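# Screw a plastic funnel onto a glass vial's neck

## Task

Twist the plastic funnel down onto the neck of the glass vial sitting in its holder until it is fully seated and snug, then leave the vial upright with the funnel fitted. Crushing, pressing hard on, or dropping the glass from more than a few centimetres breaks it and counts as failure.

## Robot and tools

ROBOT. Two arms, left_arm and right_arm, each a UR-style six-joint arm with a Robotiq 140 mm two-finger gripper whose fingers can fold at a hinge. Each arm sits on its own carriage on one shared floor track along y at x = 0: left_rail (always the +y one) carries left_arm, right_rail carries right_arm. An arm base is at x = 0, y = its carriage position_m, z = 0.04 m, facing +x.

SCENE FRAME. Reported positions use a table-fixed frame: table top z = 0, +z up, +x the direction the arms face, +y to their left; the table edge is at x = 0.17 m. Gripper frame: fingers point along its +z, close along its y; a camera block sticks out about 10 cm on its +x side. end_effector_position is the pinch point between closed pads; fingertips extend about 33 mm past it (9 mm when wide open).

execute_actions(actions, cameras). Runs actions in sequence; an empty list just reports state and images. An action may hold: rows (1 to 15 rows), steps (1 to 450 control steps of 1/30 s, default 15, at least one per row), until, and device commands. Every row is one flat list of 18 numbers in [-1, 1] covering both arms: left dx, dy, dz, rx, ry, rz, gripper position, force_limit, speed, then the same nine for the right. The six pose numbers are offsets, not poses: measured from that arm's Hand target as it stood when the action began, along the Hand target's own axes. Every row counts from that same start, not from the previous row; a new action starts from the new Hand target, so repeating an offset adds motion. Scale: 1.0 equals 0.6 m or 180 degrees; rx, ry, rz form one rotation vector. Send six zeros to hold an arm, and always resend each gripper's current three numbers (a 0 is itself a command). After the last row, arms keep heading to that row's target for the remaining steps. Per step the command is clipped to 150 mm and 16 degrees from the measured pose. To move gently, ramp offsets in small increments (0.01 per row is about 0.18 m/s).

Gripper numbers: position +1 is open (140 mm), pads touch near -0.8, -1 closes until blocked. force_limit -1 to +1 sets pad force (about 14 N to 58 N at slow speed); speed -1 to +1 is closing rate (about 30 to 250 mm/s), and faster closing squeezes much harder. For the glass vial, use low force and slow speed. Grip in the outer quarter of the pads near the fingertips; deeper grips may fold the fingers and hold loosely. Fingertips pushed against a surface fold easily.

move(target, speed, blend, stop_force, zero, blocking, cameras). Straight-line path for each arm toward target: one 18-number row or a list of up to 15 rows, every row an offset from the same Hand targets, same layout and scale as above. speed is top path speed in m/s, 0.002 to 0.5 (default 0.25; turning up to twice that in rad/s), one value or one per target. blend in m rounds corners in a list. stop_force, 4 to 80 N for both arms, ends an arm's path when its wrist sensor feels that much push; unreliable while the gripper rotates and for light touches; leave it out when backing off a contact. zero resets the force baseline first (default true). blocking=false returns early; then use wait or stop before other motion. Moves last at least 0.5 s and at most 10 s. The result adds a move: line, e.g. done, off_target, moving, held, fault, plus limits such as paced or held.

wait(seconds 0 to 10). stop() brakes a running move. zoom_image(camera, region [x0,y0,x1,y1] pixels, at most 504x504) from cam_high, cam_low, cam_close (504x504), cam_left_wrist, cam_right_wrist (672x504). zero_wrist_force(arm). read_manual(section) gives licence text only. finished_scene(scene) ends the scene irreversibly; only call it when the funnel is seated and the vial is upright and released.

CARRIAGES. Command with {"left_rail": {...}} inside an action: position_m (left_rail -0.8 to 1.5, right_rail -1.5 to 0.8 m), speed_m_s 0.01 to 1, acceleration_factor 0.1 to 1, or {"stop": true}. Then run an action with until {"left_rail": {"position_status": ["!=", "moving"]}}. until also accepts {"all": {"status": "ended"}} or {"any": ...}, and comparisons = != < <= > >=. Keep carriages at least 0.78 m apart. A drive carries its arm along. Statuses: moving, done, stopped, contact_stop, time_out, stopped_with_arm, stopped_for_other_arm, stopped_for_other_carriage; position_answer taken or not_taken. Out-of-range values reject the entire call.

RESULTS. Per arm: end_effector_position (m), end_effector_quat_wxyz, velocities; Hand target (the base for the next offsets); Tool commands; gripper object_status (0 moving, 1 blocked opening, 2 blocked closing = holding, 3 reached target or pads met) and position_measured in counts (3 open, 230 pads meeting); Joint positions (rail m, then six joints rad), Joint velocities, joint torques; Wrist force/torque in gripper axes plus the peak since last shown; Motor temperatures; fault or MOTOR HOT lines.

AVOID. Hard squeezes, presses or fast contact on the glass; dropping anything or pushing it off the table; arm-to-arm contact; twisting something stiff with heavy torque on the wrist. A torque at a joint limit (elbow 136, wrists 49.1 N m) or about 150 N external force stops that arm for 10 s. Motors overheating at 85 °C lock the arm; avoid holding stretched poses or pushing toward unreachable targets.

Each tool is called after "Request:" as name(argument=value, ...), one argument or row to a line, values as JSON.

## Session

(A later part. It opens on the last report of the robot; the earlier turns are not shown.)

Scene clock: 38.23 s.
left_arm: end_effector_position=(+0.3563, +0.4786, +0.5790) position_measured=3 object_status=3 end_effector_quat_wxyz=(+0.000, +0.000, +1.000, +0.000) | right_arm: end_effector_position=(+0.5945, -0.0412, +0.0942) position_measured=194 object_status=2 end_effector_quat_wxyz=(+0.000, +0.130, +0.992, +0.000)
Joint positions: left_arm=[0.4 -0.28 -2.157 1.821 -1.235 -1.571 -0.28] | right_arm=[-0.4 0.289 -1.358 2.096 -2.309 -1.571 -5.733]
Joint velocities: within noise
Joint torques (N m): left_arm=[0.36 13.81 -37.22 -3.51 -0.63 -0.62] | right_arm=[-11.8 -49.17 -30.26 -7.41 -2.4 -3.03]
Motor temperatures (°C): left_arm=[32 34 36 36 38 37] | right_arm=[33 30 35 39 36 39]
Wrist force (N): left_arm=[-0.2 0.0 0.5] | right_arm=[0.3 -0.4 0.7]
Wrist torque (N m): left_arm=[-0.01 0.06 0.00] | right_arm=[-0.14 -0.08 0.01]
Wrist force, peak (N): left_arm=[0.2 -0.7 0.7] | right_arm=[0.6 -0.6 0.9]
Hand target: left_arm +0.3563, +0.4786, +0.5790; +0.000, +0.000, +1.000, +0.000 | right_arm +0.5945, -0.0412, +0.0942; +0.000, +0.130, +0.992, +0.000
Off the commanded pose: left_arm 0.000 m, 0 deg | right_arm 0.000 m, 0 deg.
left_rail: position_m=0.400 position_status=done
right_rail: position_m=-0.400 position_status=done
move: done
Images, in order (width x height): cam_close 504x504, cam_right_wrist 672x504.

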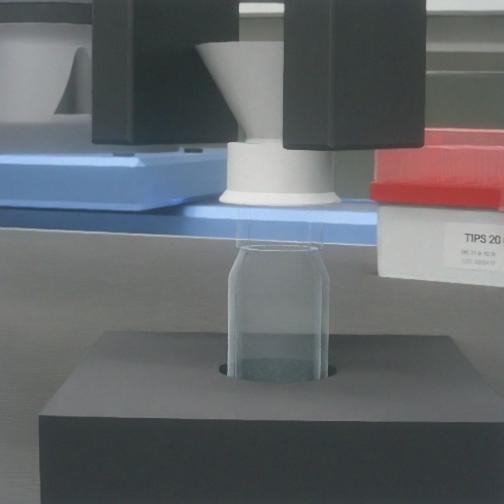

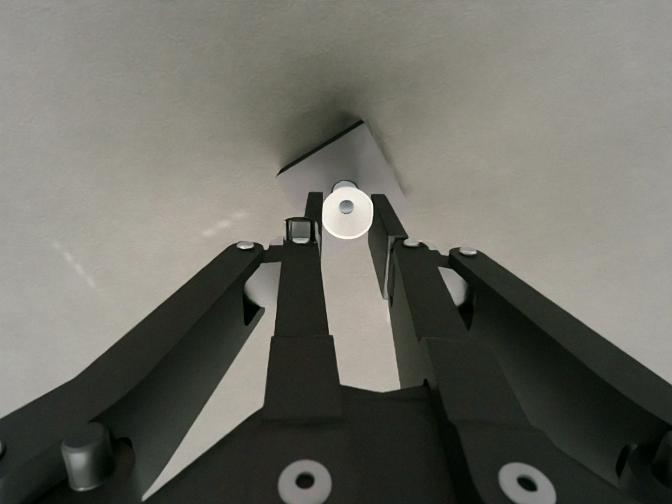

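Request:
move(
  target=[0,0,0,0,0,0,1,1,1,0,0,0.015,0,0,0,-1,-0.6,-1],
  stop_force=4,
  speed=0.008,
  cameras=["cam_right_wrist","cam_close"],
)

Request:
zoom_image(
  camera="cam_close",
  region=[180, 90, 400, 310],
)

Scene clock: 40.40 s.
left_arm: end_effector_position=(+0.3563, +0.4786, +0.5790) position_measured=3 object_status=3 end_effector_quat_wxyz=(+0.000, +0.000, +1.000, +0.000) | right_arm: end_effector_position=(+0.5945, -0.0412, +0.0923) position_measured=194 object_status=2 end_effector_quat_wxyz=(+0.000, +0.130, +0.992, +0.000)
Joint positions: left_arm=[0.4 -0.28 -2.157 1.821 -1.235 -1.571 -0.28] | right_arm=[-0.4 0.289 -1.355 2.097 -2.313 -1.571 -5.733]
Joint velocities: within noise
Joint torques (N m): left_arm=[-1.53 14.8 -38 -3.51 -0.59 -0.89] | right_arm=[-11.7 -75.09 -39.6 -1.95 -2.16 -3.32]
Motor temperatures (°C): left_arm=[32 34 36 36 38 37] | right_arm=[33 30 35 39 36 39]
Wrist force (N): left_arm=[0.0 0.3 0.0] | right_arm=[0.3 0.0 -3.7]
Wrist torque (N m): left_arm=[0.08 0.01 0.00] | right_arm=[-0.01 -0.03 0.00]
Wrist force, peak (N): left_arm=[0.3 0.2 0.8] | right_arm=[0.6 -0.3 -7.0]
Hand target: left_arm +0.3563, +0.4786, +0.5790; +0.000, +0.000, +1.000, +0.000 | right_arm +0.5945, -0.0412, +0.0923; +0.000, +0.130, +0.992, +0.000 (not the last commanded pose)
Off the commanded pose: left_arm 0.000 m, 0 deg | right_arm 0.007 m, 0 deg.
left_rail: position_m=0.400 position_status=done
right_rail: position_m=-0.400 position_status=done
move: contact (right_arm)
Images, in order (width x height): cam_close 504x504, cam_right_wrist 672x504.

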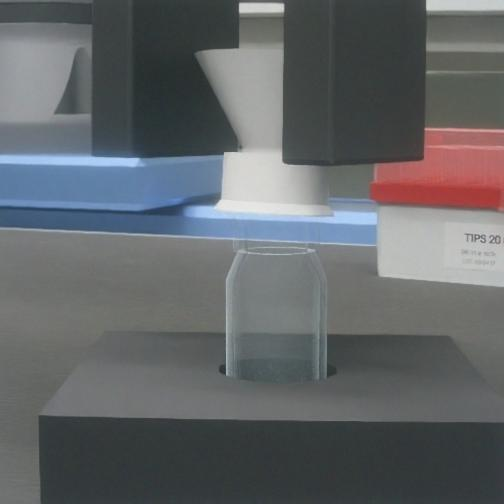

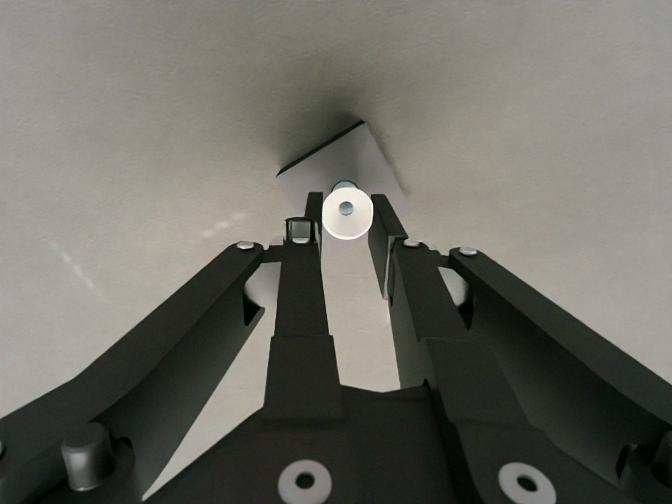

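Scaled by 2.291 from the camera's 504x504 image, which has a finer 720x720 frame.

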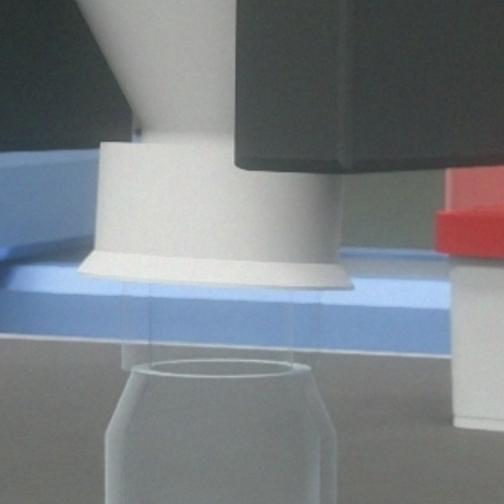

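Request:
move(
  target=[0,0,0,0,0,0,1,1,1,0,0,0.0025,0,0,0.94,-1,-0.6,-1],
  speed=0.5,
  cameras=["cam_right_wrist","cam_close"],
)

Request:
zoom_image(
  camera="cam_close",
  region=[180, 90, 400, 310],
)

Scene clock: 45.27 s.
left_arm: end_effector_position=(+0.3563, +0.4786, +0.5790) position_measured=3 object_status=3 end_effector_quat_wxyz=(+0.000, +0.000, +1.000, +0.000) | right_arm: end_effector_position=(+0.5945, -0.0413, +0.0908) position_measured=194 object_status=2 end_effector_quat_wxyz=(+0.000, +0.999, -0.036, +0.000)
Joint positions: left_arm=[0.4 -0.28 -2.157 1.821 -1.235 -1.571 -0.281] | right_arm=[-0.4 0.289 -1.353 2.099 -2.316 -1.571 -2.78]
Joint velocities: within noise
Joint torques (N m): left_arm=[-0.16 15.03 -37.45 -3.78 -0.61 -0.33] | right_arm=[8.2 -49.05 -42.03 -2.04 -2.98 3.14]
Motor temperatures (°C): left_arm=[32 34 36 36 38 37] | right_arm=[33 30 35 39 36 38]
Wrist force (N): left_arm=[0.1 0.0 0.3] | right_arm=[-0.3 -0.4 -0.3]
Wrist torque (N m): left_arm=[0.01 -0.03 0.00] | right_arm=[-0.14 0.05 0.02]
Wrist force, peak (N): left_arm=[0.7 -0.4 0.5] | right_arm=[0.6 -0.5 -5.8]
Hand target: left_arm +0.3563, +0.4786, +0.5790; +0.000, +0.000, +1.000, +0.000 | right_arm +0.5945, -0.0412, +0.0908; +0.000, +0.999, -0.036, +0.000
Off the commanded pose: left_arm 0.000 m, 0 deg | right_arm 0.000 m, 0 deg.
left_rail: position_m=0.400 position_status=done
right_rail: position_m=-0.400 position_status=done
move: done
Images, in order (width x height): cam_close 504x504, cam_right_wrist 672x504.

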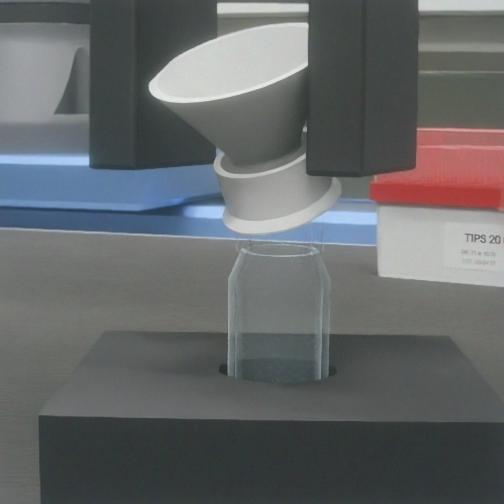

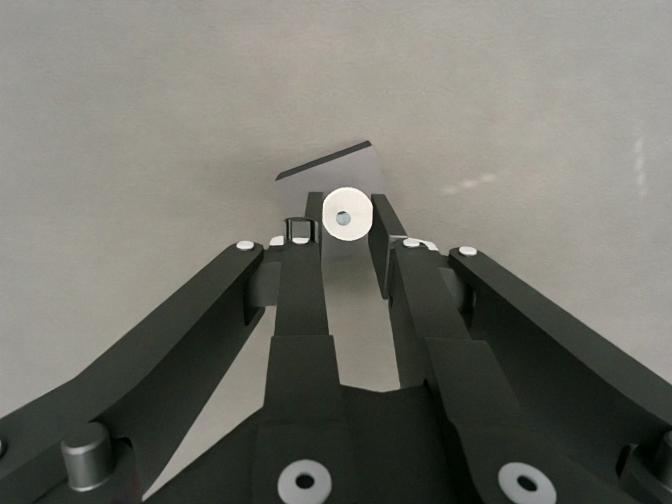

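Scaled by 2.291 from the camera's 504x504 image, which has a finer 720x720 frame.

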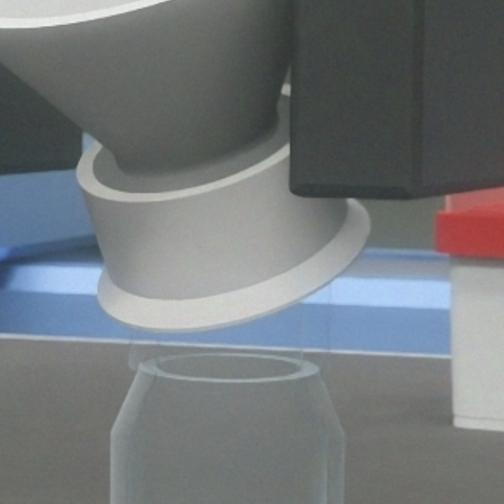

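Request:
move(
  target=[
    [0,0,0,0,0,0,1,1,1,0,0,-0.045,0,0,0,-1,-0.6,-1],
    [0,0,0,0,0,0,1,1,1,0,0.16,-0.03,0,0,0,-1,-0.6,-1],
    [0,0,0,0,0,0,1,1,1,0,0.16,0.055,0,0,0,-1,-0.6,-1],
  ],
  speed=0.2,
  blend=[0.01,0.02,0],
  cameras=[],
)

Request:
move(
  target=[0,0,0,0,0,0,1,1,1,0,0,0.03,0,0,0,-1,-0.6,-1],
  speed=0.02,
  stop_force=8,
  cameras=["cam_right_wrist","cam_high"],
)

Request:
zoom_image(
  camera="cam_right_wrist",
  region=[280, 150, 410, 280],
)

Scene clock: 50.53 s.
left_arm: end_effector_position=(+0.3563, +0.4786, +0.5790) position_measured=3 object_status=3 end_effector_quat_wxyz=(+0.000, +0.000, +1.000, +0.000) | right_arm: end_effector_position=(+0.5875, -0.1370, +0.0579) position_measured=194 object_status=2 end_effector_quat_wxyz=(+0.000, +0.999, -0.036, +0.000)
Joint positions: left_arm=[0.4 -0.28 -2.157 1.821 -1.235 -1.571 -0.28] | right_arm=[-0.4 0.147 -1.38 2.215 -2.406 -1.571 -2.922]
Joint velocities: within noise
Joint torques (N m): left_arm=[-0.59 15.73 -38.99 -3.85 -0.95 -0.55] | right_arm=[-14.18 -42.33 -27.27 -7.89 3.84 -3.11]
Motor temperatures (°C): left_arm=[32 34 36 36 38 37] | right_arm=[33 30 35 39 36 38]
Wrist force (N): left_arm=[-0.1 -0.2 0.4] | right_arm=[0.0 -0.5 0.3]
Wrist torque (N m): left_arm=[-0.05 0.02 -0.01] | right_arm=[-0.15 0.00 -0.01]
Wrist force, peak (N): left_arm=[0.6 -0.2 0.7] | right_arm=[-0.5 -2.3 -1.6]
Hand target: left_arm +0.3563, +0.4786, +0.5790; +0.000, +0.000, +1.000, +0.000 | right_arm +0.5875, -0.1370, +0.0579; +0.000, +0.999, -0.036, +0.000
Off the commanded pose: left_arm 0.000 m, 0 deg | right_arm 0.000 m, 0 deg.
left_rail: position_m=0.400 position_status=done
right_rail: position_m=-0.400 position_status=done
move: done
No camera images: "cameras" was empty.

Scene clock: 52.50 s.
left_arm: end_effector_position=(+0.3563, +0.4786, +0.5790) position_measured=3 object_status=3 end_effector_quat_wxyz=(+0.000, +0.000, +1.000, +0.000) | right_arm: end_effector_position=(+0.5876, -0.1370, +0.0423) position_measured=194 object_status=2 end_effector_quat_wxyz=(+0.000, +0.999, -0.036, +0.000)
Joint positions: left_arm=[0.4 -0.28 -2.157 1.821 -1.235 -1.571 -0.281] | right_arm=[-0.4 0.147 -1.356 2.225 -2.44 -1.571 -2.922]
Joint velocities: within noise
Joint torques (N m): left_arm=[0.89 14.11 -38.62 -3.79 -0.74 -0.61] | right_arm=[-8.09 -73.79 -37.75 -2.17 2.89 -3.29]
Motor temperatures (°C): left_arm=[32 34 36 36 38 37] | right_arm=[33 30 35 39 36 38]
Wrist force (N): left_arm=[-0.2 0.1 -0.3] | right_arm=[0.2 -0.4 0.6]
Wrist torque (N m): left_arm=[0.02 0.04 0.00] | right_arm=[-0.15 -0.06 -0.01]
Wrist force, peak (N): left_arm=[0.6 -0.4 0.6] | right_arm=[0.9 -1.4 -8.2]
Hand target: left_arm +0.3563, +0.4786, +0.5790; +0.000, +0.000, +1.000, +0.000 | right_arm +0.5876, -0.1370, +0.0423; +0.000, +0.999, -0.036, +0.000 (not the last commanded pose)
Off the commanded pose: left_arm 0.000 m, 0 deg | right_arm 0.002 m, 0 deg.
left_rail: position_m=0.400 position_status=done
right_rail: position_m=-0.400 position_status=done
move: contact (right_arm)
Images, in order (width x height): cam_high 504x504, cam_right_wrist 672x504.

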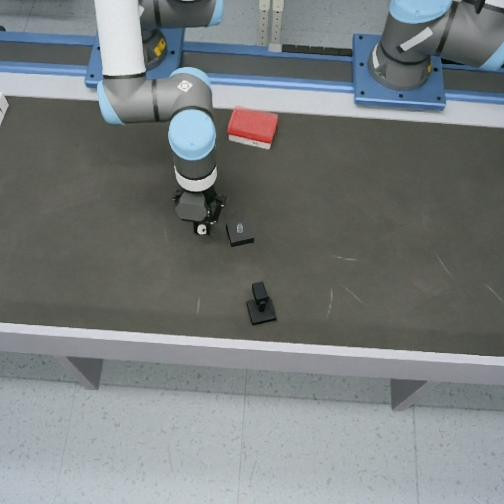

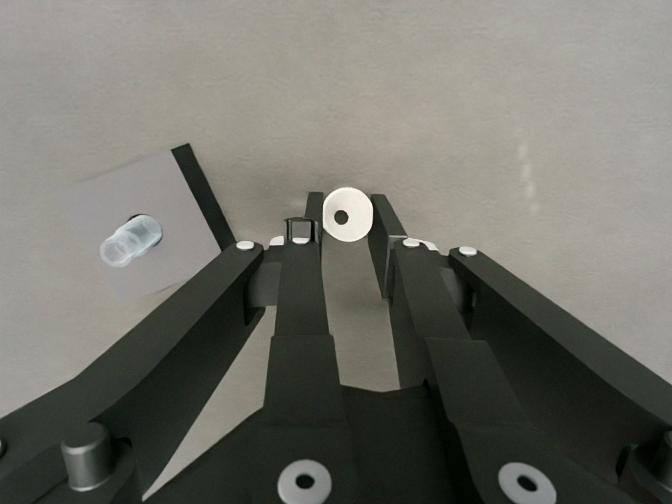

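Scaled by 3.877 from the camera's 672x504 image, which has a finer 960x720 frame.

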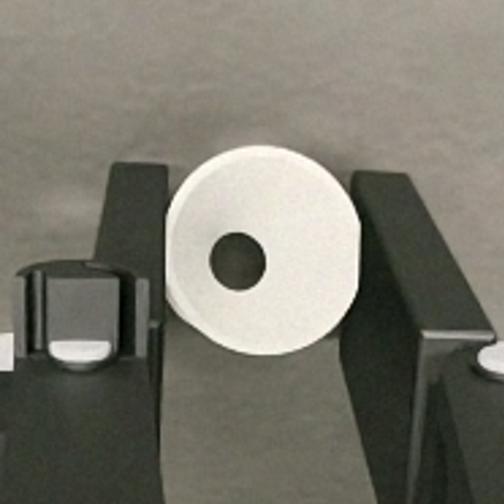

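Request:
move(
  target=[0,0,0,0,0,0,1,1,1,0,0,0,0,0,0,-0.15,-0.6,-1],
  cameras=["cam_right_wrist"],
)

Request:
zoom_image(
  camera="cam_right_wrist",
  region=[280, 150, 410, 280],
)

Scene clock: 54.27 s.
left_arm: end_effector_position=(+0.3563, +0.4786, +0.5790) position_measured=3 object_status=3 end_effector_quat_wxyz=(+0.000, +0.000, +1.000, +0.000) | right_arm: end_effector_position=(+0.5876, -0.1370, +0.0423) position_measured=148 object_status=0 end_effector_quat_wxyz=(+0.000, +0.999, -0.036, +0.000)
Joint positions: left_arm=[0.4 -0.28 -2.157 1.821 -1.235 -1.571 -0.281] | right_arm=[-0.4 0.147 -1.356 2.225 -2.44 -1.571 -2.922]
Joint velocities: within noise
Joint torques (N m): left_arm=[-0.95 17.68 -37.28 -3.5 -0.46 -0.76] | right_arm=[0.07 -73.21 -35.88 -3.41 1.59 -3.19]
Motor temperatures (°C): left_arm=[32 34 36 36 38 37] | right_arm=[33 30 35 39 36 38]
Wrist force (N): left_arm=[-0.1 0.1 0.1] | right_arm=[0.2 -0.3 0.1]
Wrist torque (N m): left_arm=[0.03 0.02 0.00] | right_arm=[-0.12 -0.05 0.00]
Wrist force, peak (N): left_arm=[0.1 -0.7 0.5] | right_arm=[0.3 -0.8 0.7]
Hand target: left_arm +0.3563, +0.4786, +0.5790; +0.000, +0.000, +1.000, +0.000 | right_arm +0.5876, -0.1370, +0.0423; +0.000, +0.999, -0.036, +0.000
Off the commanded pose: left_arm 0.000 m, 0 deg | right_arm 0.000 m, 0 deg.
left_rail: position_m=0.400 position_status=done
right_rail: position_m=-0.400 position_status=done
move: done
Images, in order (width x height): cam_right_wrist 672x504.

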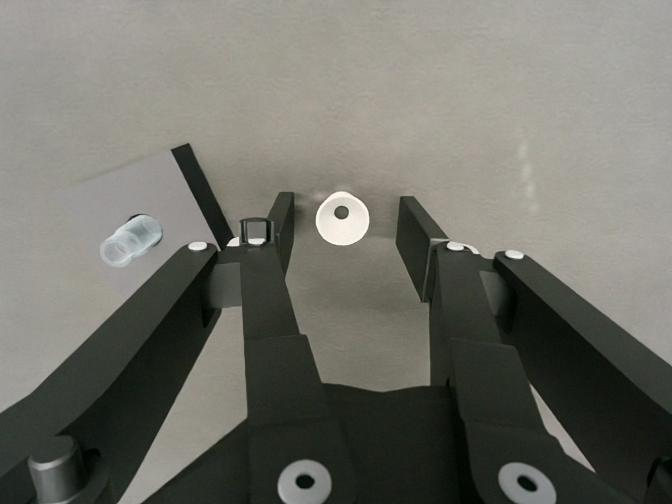

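Scaled by 3.877 from the camera's 672x504 image, which has a finer 960x720 frame.

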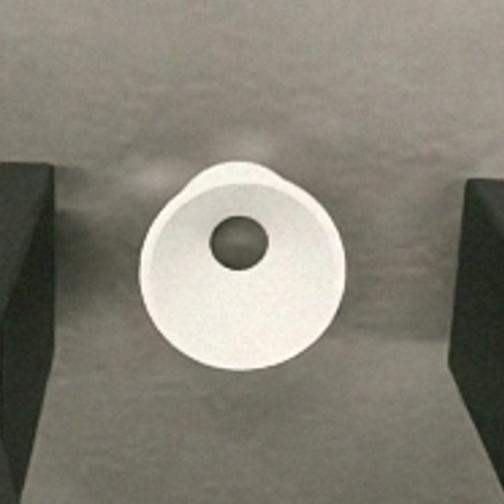

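Request:
move(
  target=[
    [0,0,0,0,0,0,1,1,1,0.0035,0,0,0,0,0,-0.15,-0.6,-1],
    [0,0,0,0,0,0,1,1,1,0.0035,0,0,0,0,0,-1,-0.3,-1],
  ],
  cameras=["cam_right_wrist"],
)

Request:
zoom_image(
  camera="cam_right_wrist",
  region=[280, 150, 410, 280],
)

Request:
move(
  target=[
    [0,0,0,0,0,0,1,1,1,0,0,-0.14,0,0,0,-1,-0.3,-1],
    [0,0,0,0,0,0,1,1,1,-0.0112,-0.1615,-0.14,0,0,0,-1,-0.3,-1],
    [0,0,0,0,0,0,1,1,1,-0.0112,-0.1615,-0.092,0,0,0,-1,-0.3,-1],
  ],
  speed=0.2,
  blend=[0.015,0.01,0],
  cameras=["cam_right_wrist","cam_close"],
)

Request:
zoom_image(
  camera="cam_close",
  region=[180, 50, 400, 270],
)

Request:
zoom_image(
  camera="cam_right_wrist",
  region=[290, 150, 400, 260],
)

Scene clock: 60.33 s.
left_arm: end_effector_position=(+0.3563, +0.4786, +0.5790) position_measured=3 object_status=3 end_effector_quat_wxyz=(+0.000, +0.000, +1.000, +0.000) | right_arm: end_effector_position=(+0.5897, -0.1371, +0.0423) position_measured=194 object_status=0 end_effector_quat_wxyz=(+0.000, +0.999, -0.036, +0.000)
Joint positions: left_arm=[0.4 -0.28 -2.157 1.821 -1.235 -1.571 -0.28] | right_arm=[-0.4 0.146 -1.353 2.221 -2.439 -1.571 -2.923]
Joint velocities: within noise
Joint torques (N m): left_arm=[0.33 14.71 -38.18 -3.79 -0.89 -0.66] | right_arm=[-12.47 -45.61 -35.12 -3.15 -1.14 -3.02]
Motor temperatures (°C): left_arm=[32 34 36 36 38 37] | right_arm=[33 30 35 39 36 38]
Wrist force (N): left_arm=[0.3 0.0 0.3] | right_arm=[-0.1 -0.3 -3.5]
Wrist torque (N m): left_arm=[0.01 -0.07 0.01] | right_arm=[-0.16 -0.04 0.00]
Wrist force, peak (N): left_arm=[0.5 -0.5 0.5] | right_arm=[-0.6 -0.6 -3.5]
Hand target: left_arm +0.3563, +0.4786, +0.5790; +0.000, +0.000, +1.000, +0.000 | right_arm +0.5897, -0.1371, +0.0423; +0.000, +0.999, -0.036, +0.000
Off the commanded pose: left_arm 0.000 m, 0 deg | right_arm 0.000 m, 0 deg.
left_rail: position_m=0.400 position_status=done
right_rail: position_m=-0.400 position_status=done
move: done
Images, in order (width x height): cam_right_wrist 672x504.

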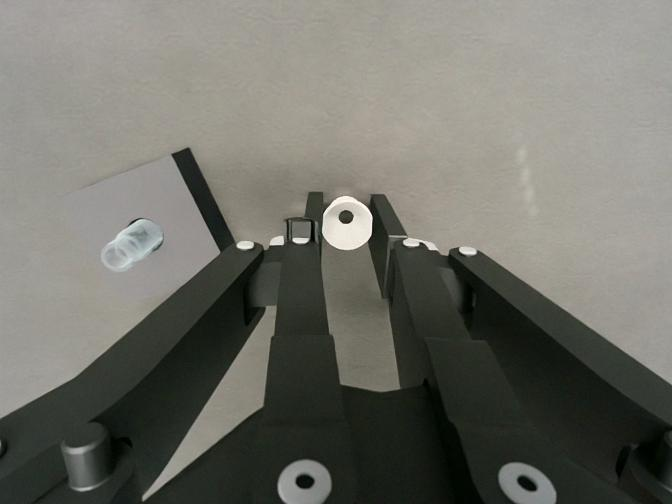

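Scaled by 3.877 from the camera's 672x504 image, which has a finer 960x720 frame.

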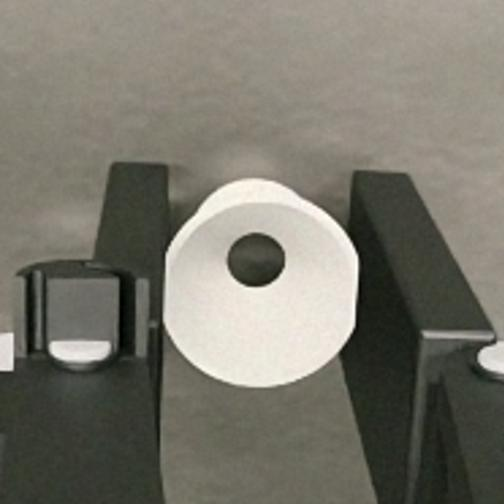

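Scene clock: 61.93 s.
left_arm: end_effector_position=(+0.3563, +0.4786, +0.5790) position_measured=3 object_status=3 end_effector_quat_wxyz=(+0.000, +0.000, +1.000, +0.000) | right_arm: end_effector_position=(+0.5899, -0.0400, +0.0976) position_measured=194 object_status=2 end_effector_quat_wxyz=(+0.000, +0.999, -0.036, +0.000)
Joint positions: left_arm=[0.4 -0.28 -2.157 1.821 -1.235 -1.571 -0.281] | right_arm=[-0.4 0.293 -1.367 2.1 -2.304 -1.571 -2.776]
Joint velocities: within noise
Joint torques (N m): left_arm=[-0.42 15.12 -38.69 -3.87 -0.84 -0.51] | right_arm=[8.19 -50.03 -29.86 -7.86 -3.08 3.14]
Motor temperatures (°C): left_arm=[32 34 36 36 38 37] | right_arm=[33 30 35 39 36 38]
Wrist force (N): left_arm=[0.2 0.1 0.5] | right_arm=[-0.1 -0.2 0.2]
Wrist torque (N m): left_arm=[0.03 -0.04 -0.01] | right_arm=[-0.06 0.04 0.02]
Wrist force, peak (N): left_arm=[0.2 -0.4 0.7] | right_arm=[-0.5 -0.5 -3.7]
Hand target: left_arm +0.3563, +0.4786, +0.5790; +0.000, +0.000, +1.000, +0.000 | right_arm +0.5899, -0.0400, +0.0975; +0.000, +0.999, -0.036, +0.000
Off the commanded pose: left_arm 0.000 m, 0 deg | right_arm 0.000 m, 0 deg.
left_rail: position_m=0.400 position_status=done
right_rail: position_m=-0.400 position_status=done
move: done
Images, in order (width x height): cam_close 504x504, cam_right_wrist 672x504.

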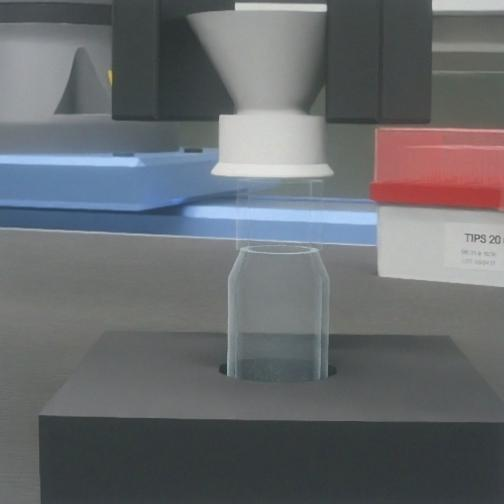

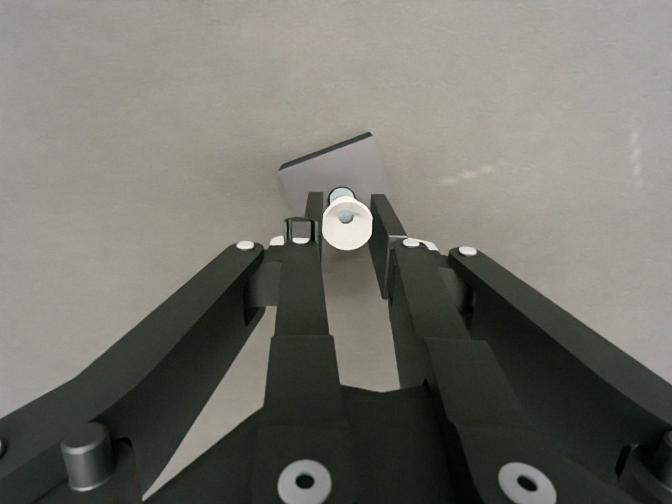

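Scaled by 2.291 from the camera's 504x504 image, which has a finer 720x720 frame.

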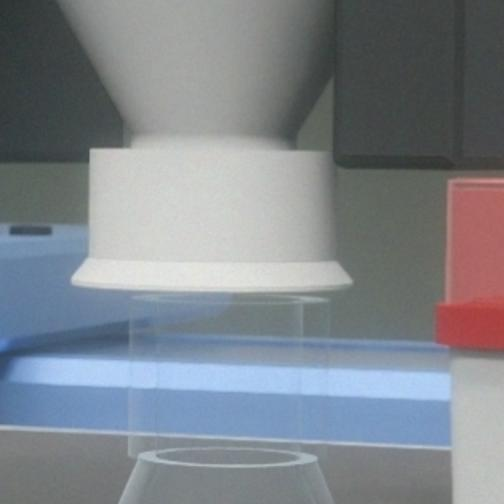

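Scaled by 4.582 from the camera's 672x504 image, which has a finer 960x720 frame.

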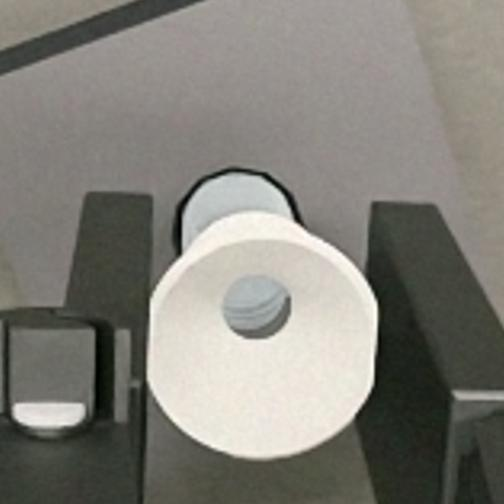

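Request:
move(
  target=[
    [0,0,0,0,0,0,1,1,1,0,-0.0022,0,0,0,0,-1,-0.3,-1],
    [0,0,0,0,0,0,1,1,1,0,-0.0022,0.02,0,0,0,-1,-0.3,-1],
  ],
  stop_force=3,
  speed=0.008,
  cameras=["cam_right_wrist","cam_close"],
)

Request:
zoom_image(
  camera="cam_close",
  region=[180, 90, 400, 310],
)

Request:
zoom_image(
  camera="cam_right_wrist",
  region=[320, 180, 370, 230],
)

stop_force must be a number from 4 to 80 (N); nothing of the call was run

Scaled by 2.291 from the camera's 504x504 image, which has a finer 720x720 frame.

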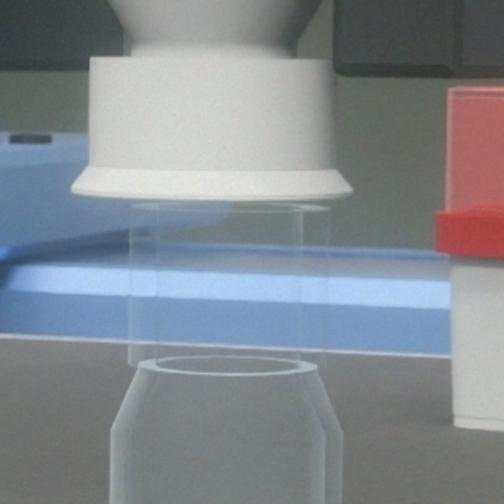

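Scaled by 10.080 from the camera's 672x504 image, which has a finer 960x720 frame.

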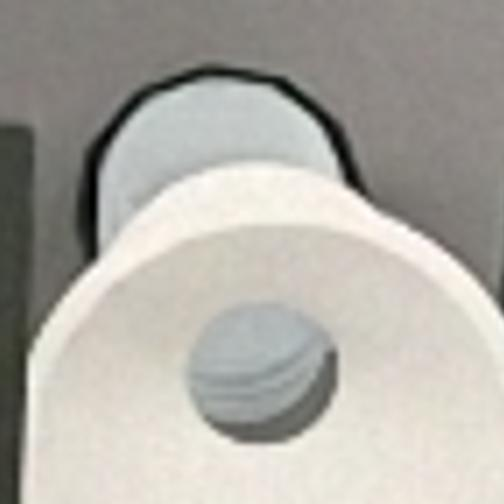

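Request:
move(
  target=[
    [0,0,0,0,0,0,1,1,1,0,-0.0024,0.001,0,0,0,-1,-0.3,-1],
    [0,0,0,0,0,0,1,1,1,0,-0.0024,0.02,0,0,0,-1,-0.3,-1],
  ],
  stop_force=4,
  speed=0.008,
  cameras=["cam_right_wrist","cam_close"],
)

Request:
zoom_image(
  camera="cam_close",
  region=[180, 90, 400, 310],
)

Request:
zoom_image(
  camera="cam_right_wrist",
  region=[320, 180, 370, 230],
)

Scene clock: 66.57 s.
left_arm: end_effector_position=(+0.3563, +0.4786, +0.5790) position_measured=3 object_status=3 end_effector_quat_wxyz=(+0.000, +0.000, +1.000, +0.000) | right_arm: end_effector_position=(+0.5900, -0.0386, +0.0918) position_measured=194 object_status=2 end_effector_quat_wxyz=(+0.000, +0.999, -0.036, +0.000)
Joint positions: left_arm=[0.4 -0.28 -2.157 1.821 -1.235 -1.571 -0.28] | right_arm=[-0.4 0.295 -1.358 2.102 -2.315 -1.571 -2.774]
Joint velocities: within noise
Joint torques (N m): left_arm=[0.27 14.03 -38.99 -3.83 -0.69 -0.52] | right_arm=[7.39 -75.28 -40.19 -1.99 -2.51 2.98]
Motor temperatures (°C): left_arm=[32 34 36 36 38 37] | right_arm=[33 30 35 39 36 38]
Wrist force (N): left_arm=[0.1 0.0 0.5] | right_arm=[-0.1 0.7 -3.2]
Wrist torque (N m): left_arm=[-0.01 -0.02 0.00] | right_arm=[-0.05 0.00 0.02]
Wrist force, peak (N): left_arm=[-0.4 -0.7 0.1] | right_arm=[-0.1 0.5 -6.2]
Hand target: left_arm +0.3563, +0.4786, +0.5790; +0.000, +0.000, +1.000, +0.000 | right_arm +0.5901, -0.0386, +0.0918; +0.000, +0.999, -0.036, +0.000 (not the last commanded pose)
Off the commanded pose: left_arm 0.000 m, 0 deg | right_arm 0.006 m, 0 deg.
left_rail: position_m=0.400 position_status=done
right_rail: position_m=-0.400 position_status=done
move: contact (right_arm); path passed 1 of 2 targets
Images, in order (width x height): cam_close 504x504, cam_right_wrist 672x504.

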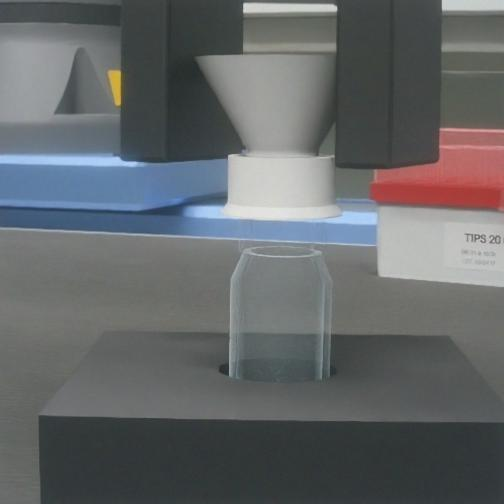

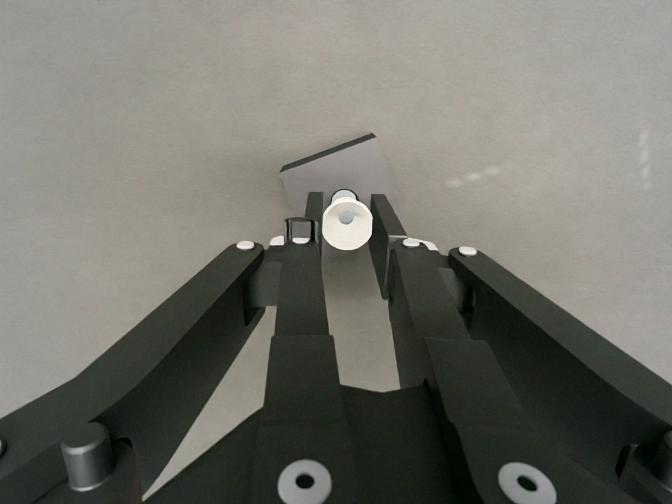

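Scaled by 2.291 from the camera's 504x504 image, which has a finer 720x720 frame.

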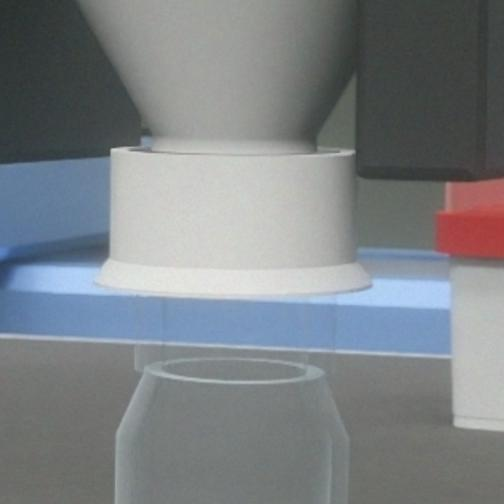

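Scaled by 10.080 from the camera's 672x504 image, which has a finer 960x720 frame.

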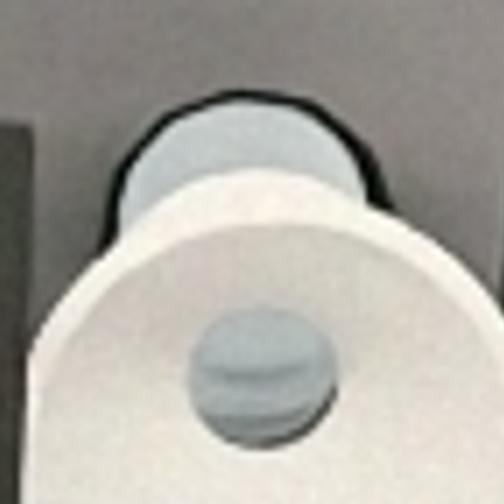

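Request:
move(
  target=[0,0,0,0,0,0,1,1,1,0,0,0.0025,0,0,0.94,-1,-0.3,-1],
  speed=0.5,
  cameras=["cam_right_wrist","cam_close"],
)

Request:
zoom_image(
  camera="cam_close",
  region=[180, 90, 400, 310],
)

Scene clock: 70.80 s.
left_arm: end_effector_position=(+0.3563, +0.4786, +0.5790) position_measured=3 object_status=3 end_effector_quat_wxyz=(+0.000, +0.000, +1.000, +0.000) | right_arm: end_effector_position=(+0.5901, -0.0386, +0.0903) position_measured=194 object_status=2 end_effector_quat_wxyz=(+0.000, -0.058, +0.998, +0.000)
Joint positions: left_arm=[0.4 -0.28 -2.157 1.821 -1.235 -1.571 -0.281] | right_arm=[-0.4 0.295 -1.356 2.103 -2.318 -1.571 0.179]
Joint velocities: within noise
Joint torques (N m): left_arm=[-0.56 13.41 -38.41 -3.62 -0.88 -0.46] | right_arm=[7.34 -43.75 -37.89 -0.66 -3.06 3.02]
Motor temperatures (°C): left_arm=[32 34 36 36 38 37] | right_arm=[33 30 35 39 36 38]
Wrist force (N): left_arm=[0.3 -0.1 0.3] | right_arm=[0.7 -0.2 -8.2]
Wrist torque (N m): left_arm=[-0.03 -0.06 0.00] | right_arm=[-0.08 -0.15 0.01]
Wrist force, peak (N): left_arm=[0.1 -0.3 1.0] | right_arm=[-0.1 -1.0 -9.8]
Hand target: left_arm +0.3563, +0.4786, +0.5790; +0.000, +0.000, +1.000, +0.000 | right_arm +0.5901, -0.0386, +0.0903; +0.000, -0.058, +0.998, +0.000
Off the commanded pose: left_arm 0.000 m, 0 deg | right_arm 0.000 m, 0 deg.
left_rail: position_m=0.400 position_status=done
right_rail: position_m=-0.400 position_status=done
move: done
Images, in order (width x height): cam_close 504x504, cam_right_wrist 672x504.

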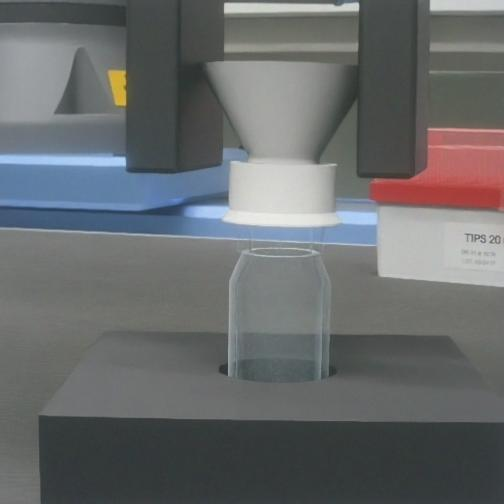

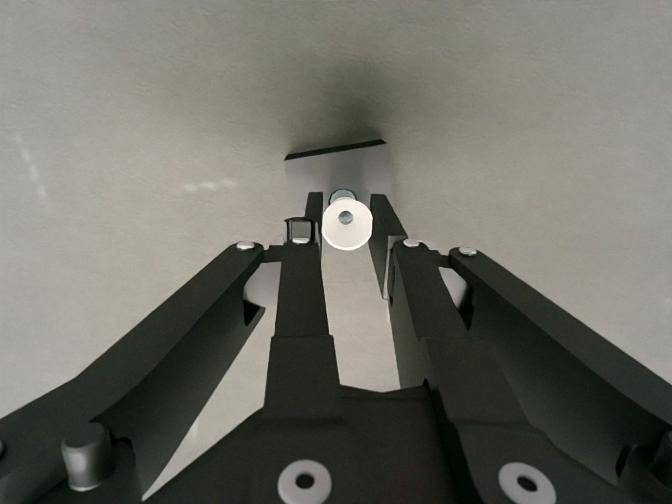

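Scaled by 2.291 from the camera's 504x504 image, which has a finer 720x720 frame.

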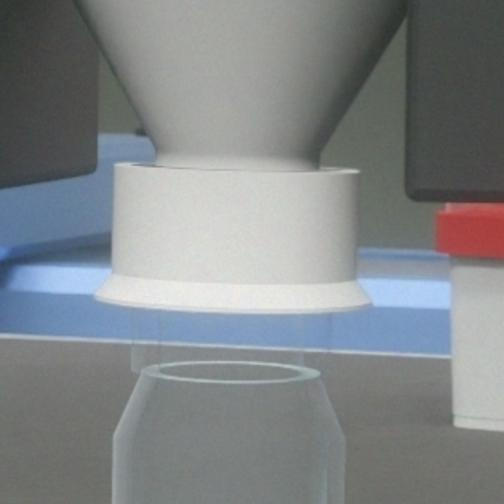

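Request:
move(
  target=[
    [0,0,0,0,0,0,1,1,1,0,0,0.002,0,0,0.94,-1,-0.3,-1],
    [0,0,0,0,0,0,1,1,1,0,0,0.004,0,0,-0.12,-1,-0.3,-1],
  ],
  speed=0.5,
  blend=[0.01,0],
  cameras=["cam_right_wrist","cam_close"],
)

Request:
zoom_image(
  camera="cam_close",
  region=[180, 90, 400, 310],
)

Scene clock: 78.93 s.
left_arm: end_effector_position=(+0.3563, +0.4786, +0.5790) position_measured=3 object_status=3 end_effector_quat_wxyz=(+0.000, +0.000, +1.000, +0.000) | right_arm: end_effector_position=(+0.5901, -0.0386, +0.0879) position_measured=194 object_status=2 end_effector_quat_wxyz=(+0.000, -0.244, +0.970, +0.000)
Joint positions: left_arm=[0.4 -0.28 -2.157 1.821 -1.235 -1.571 -0.28] | right_arm=[-0.4 0.295 -1.353 2.105 -2.323 -1.571 6.085]
Joint velocities: within noise
Joint torques (N m): left_arm=[-1.14 15.18 -39.44 -3.62 -0.94 -0.27] | right_arm=[7.85 -42.98 -38.33 -0.77 -3.06 2.89]
Motor temperatures (°C): left_arm=[32 34 36 36 38 37] | right_arm=[33 30 35 39 36 38]
Wrist force (N): left_arm=[0.2 0.0 0.2] | right_arm=[0.5 -0.5 -6.4]
Wrist torque (N m): left_arm=[-0.01 -0.03 0.00] | right_arm=[-0.12 -0.07 0.01]
Wrist force, peak (N): left_arm=[0.2 0.4 0.9] | right_arm=[0.7 0.0 -9.6]
Hand target: left_arm +0.3563, +0.4786, +0.5790; +0.000, +0.000, +1.000, +0.000 | right_arm +0.5901, -0.0386, +0.0879; +0.000, -0.244, +0.970, +0.000
Off the commanded pose: left_arm 0.000 m, 0 deg | right_arm 0.000 m, 0 deg.
left_rail: position_m=0.400 position_status=done
right_rail: position_m=-0.400 position_status=done
move: done; blend cut to 0 m at target 1
Images, in order (width x height): cam_close 504x504, cam_right_wrist 672x504.

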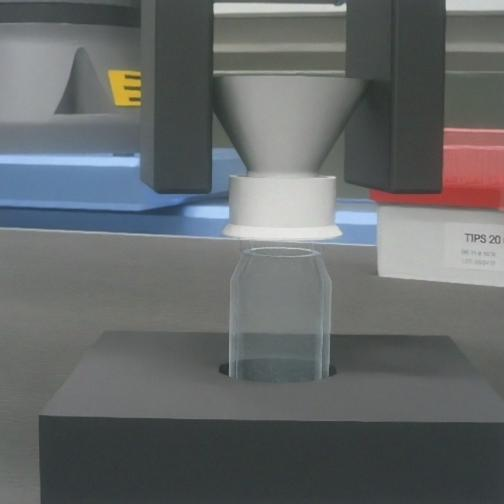

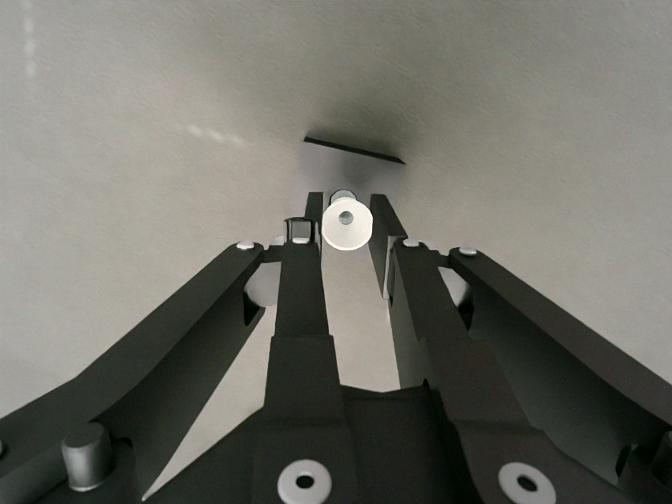

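Scaled by 2.291 from the camera's 504x504 image, which has a finer 720x720 frame.

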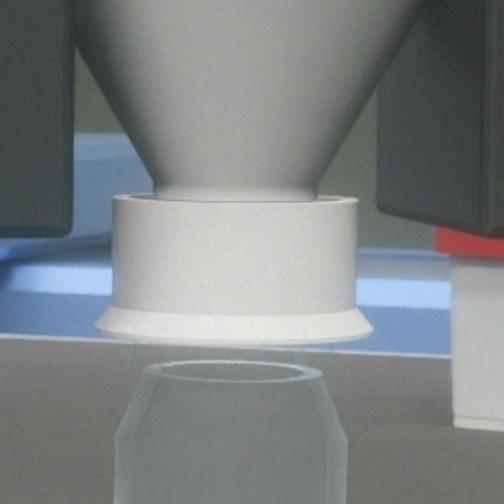

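Request:
move(
  target=[
    [0,0,0,0,0,0,1,1,1,0,0,0,0,0,0,-0.35,-0.3,-0.5],
    [0,0,0,0,0,0,1,1,1,0,0,0,0,0,-0.96,-0.35,-0.3,-0.5],
    [0,0,0,0,0,0,1,1,1,0,0,0,0,0,0.08,-1,-0.3,-1],
  ],
  speed=0.5,
  blend=[0,0.01,0],
  cameras=["cam_close"],
)

Request:
move(
  target=[
    [0,0,0,0,0,0,1,1,1,0,0,0.002,0,0,0.94,-1,-0.3,-1],
    [0,0,0,0,0,0,1,1,1,0,0,0.0035,0,0,-0.11,-1,-0.3,-1],
  ],
  speed=0.5,
  cameras=["cam_right_wrist","cam_close"],
)

Request:
zoom_image(
  camera="cam_close",
  region=[180, 90, 400, 310],
)

Scene clock: 88.30 s.
left_arm: end_effector_position=(+0.3563, +0.4786, +0.5790) position_measured=3 object_status=3 end_effector_quat_wxyz=(+0.000, +0.000, +1.000, +0.000) | right_arm: end_effector_position=(+0.5900, -0.0386, +0.0879) position_measured=194 object_status=0 end_effector_quat_wxyz=(+0.000, -0.121, +0.993, +0.000)
Joint positions: left_arm=[0.4 -0.28 -2.157 1.821 -1.235 -1.571 -0.28] | right_arm=[-0.4 0.295 -1.353 2.105 -2.323 -1.571 0.053]
Joint velocities: within noise
Joint torques (N m): left_arm=[0.58 14.26 -39.09 -4.05 -1 -0.48] | right_arm=[-13.44 -75.21 -30.88 -2.39 3.5 -3.2]
Motor temperatures (°C): left_arm=[32 34 36 36 38 37] | right_arm=[33 30 35 39 36 38]
Wrist force (N): left_arm=[0.0 -0.4 0.2] | right_arm=[0.5 0.0 -1.3]
Wrist torque (N m): left_arm=[-0.08 0.01 0.00] | right_arm=[-0.03 -0.11 0.00]
Wrist force, peak (N): left_arm=[0.6 -0.1 0.7] | right_arm=[0.3 -0.6 -7.5]
Hand target: left_arm +0.3563, +0.4786, +0.5790; +0.000, +0.000, +1.000, +0.000 | right_arm +0.5901, -0.0386, +0.0879; +0.000, -0.121, +0.993, +0.000
Off the commanded pose: left_arm 0.000 m, 0 deg | right_arm 0.000 m, 0 deg.
left_rail: position_m=0.400 position_status=done
right_rail: position_m=-0.400 position_status=done
move: done
Images, in order (width x height): cam_close 504x504.

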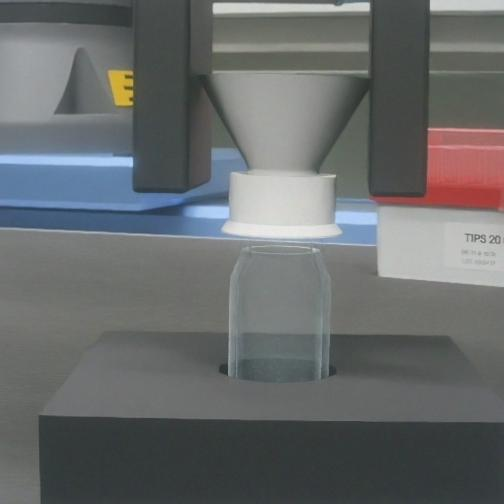

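Scene clock: 95.67 s.
left_arm: end_effector_position=(+0.3563, +0.4786, +0.5790) position_measured=3 object_status=3 end_effector_quat_wxyz=(+0.000, +0.000, +1.000, +0.000) | right_arm: end_effector_position=(+0.5901, -0.0386, +0.0858) position_measured=194 object_status=2 end_effector_quat_wxyz=(+0.000, -0.290, +0.957, +0.000)
Joint positions: left_arm=[0.4 -0.28 -2.157 1.821 -1.235 -1.571 -0.28] | right_arm=[-0.4 0.295 -1.35 2.107 -2.327 -1.571 5.991]
Joint velocities: within noise
Joint torques (N m): left_arm=[-0.65 15.35 -38.62 -4.13 -1.37 -0.62] | right_arm=[7.97 -44.78 -38.49 -0.9 -3.11 3.2]
Motor temperatures (°C): left_arm=[32 34 36 36 38 37] | right_arm=[33 30 35 39 36 38]
Wrist force (N): left_arm=[-0.3 0.0 0.4] | right_arm=[0.1 0.3 -6.9]
Wrist torque (N m): left_arm=[0.01 0.07 0.00] | right_arm=[-0.04 0.00 -0.04]
Wrist force, peak (N): left_arm=[0.3 -0.4 0.7] | right_arm=[0.4 0.0 -9.1]
Hand target: left_arm +0.3563, +0.4786, +0.5790; +0.000, +0.000, +1.000, +0.000 | right_arm +0.5901, -0.0386, +0.0858; +0.000, -0.290, +0.957, +0.000
Off the commanded pose: left_arm 0.000 m, 0 deg | right_arm 0.000 m, 0 deg.
left_rail: position_m=0.400 position_status=done
right_rail: position_m=-0.400 position_status=done
move: done
Images, in order (width x height): cam_close 504x504, cam_right_wrist 672x504.

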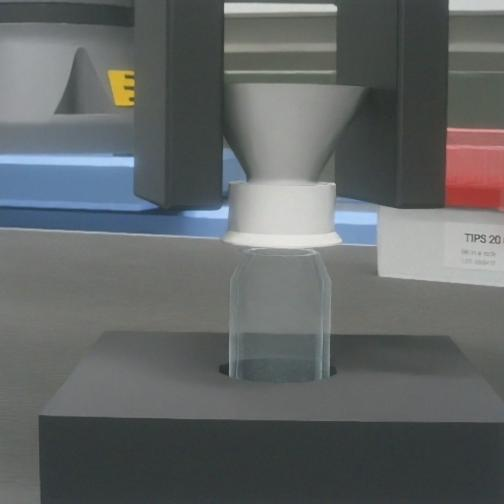

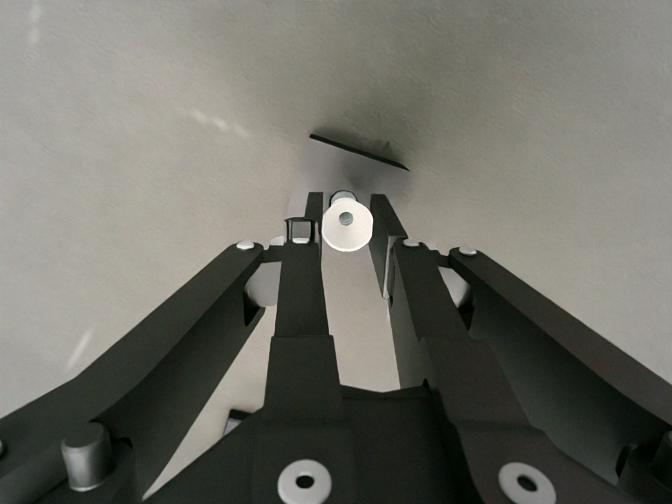

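Scaled by 2.291 from the camera's 504x504 image, which has a finer 720x720 frame.

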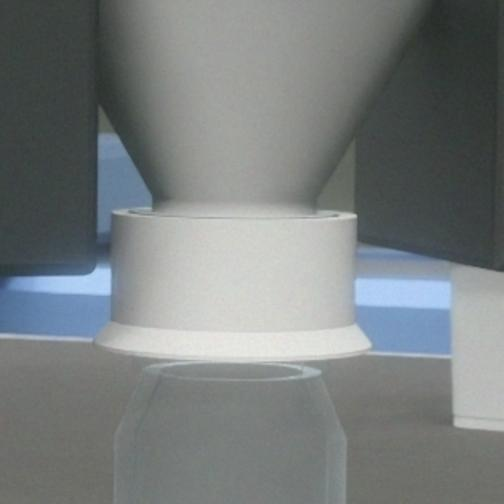

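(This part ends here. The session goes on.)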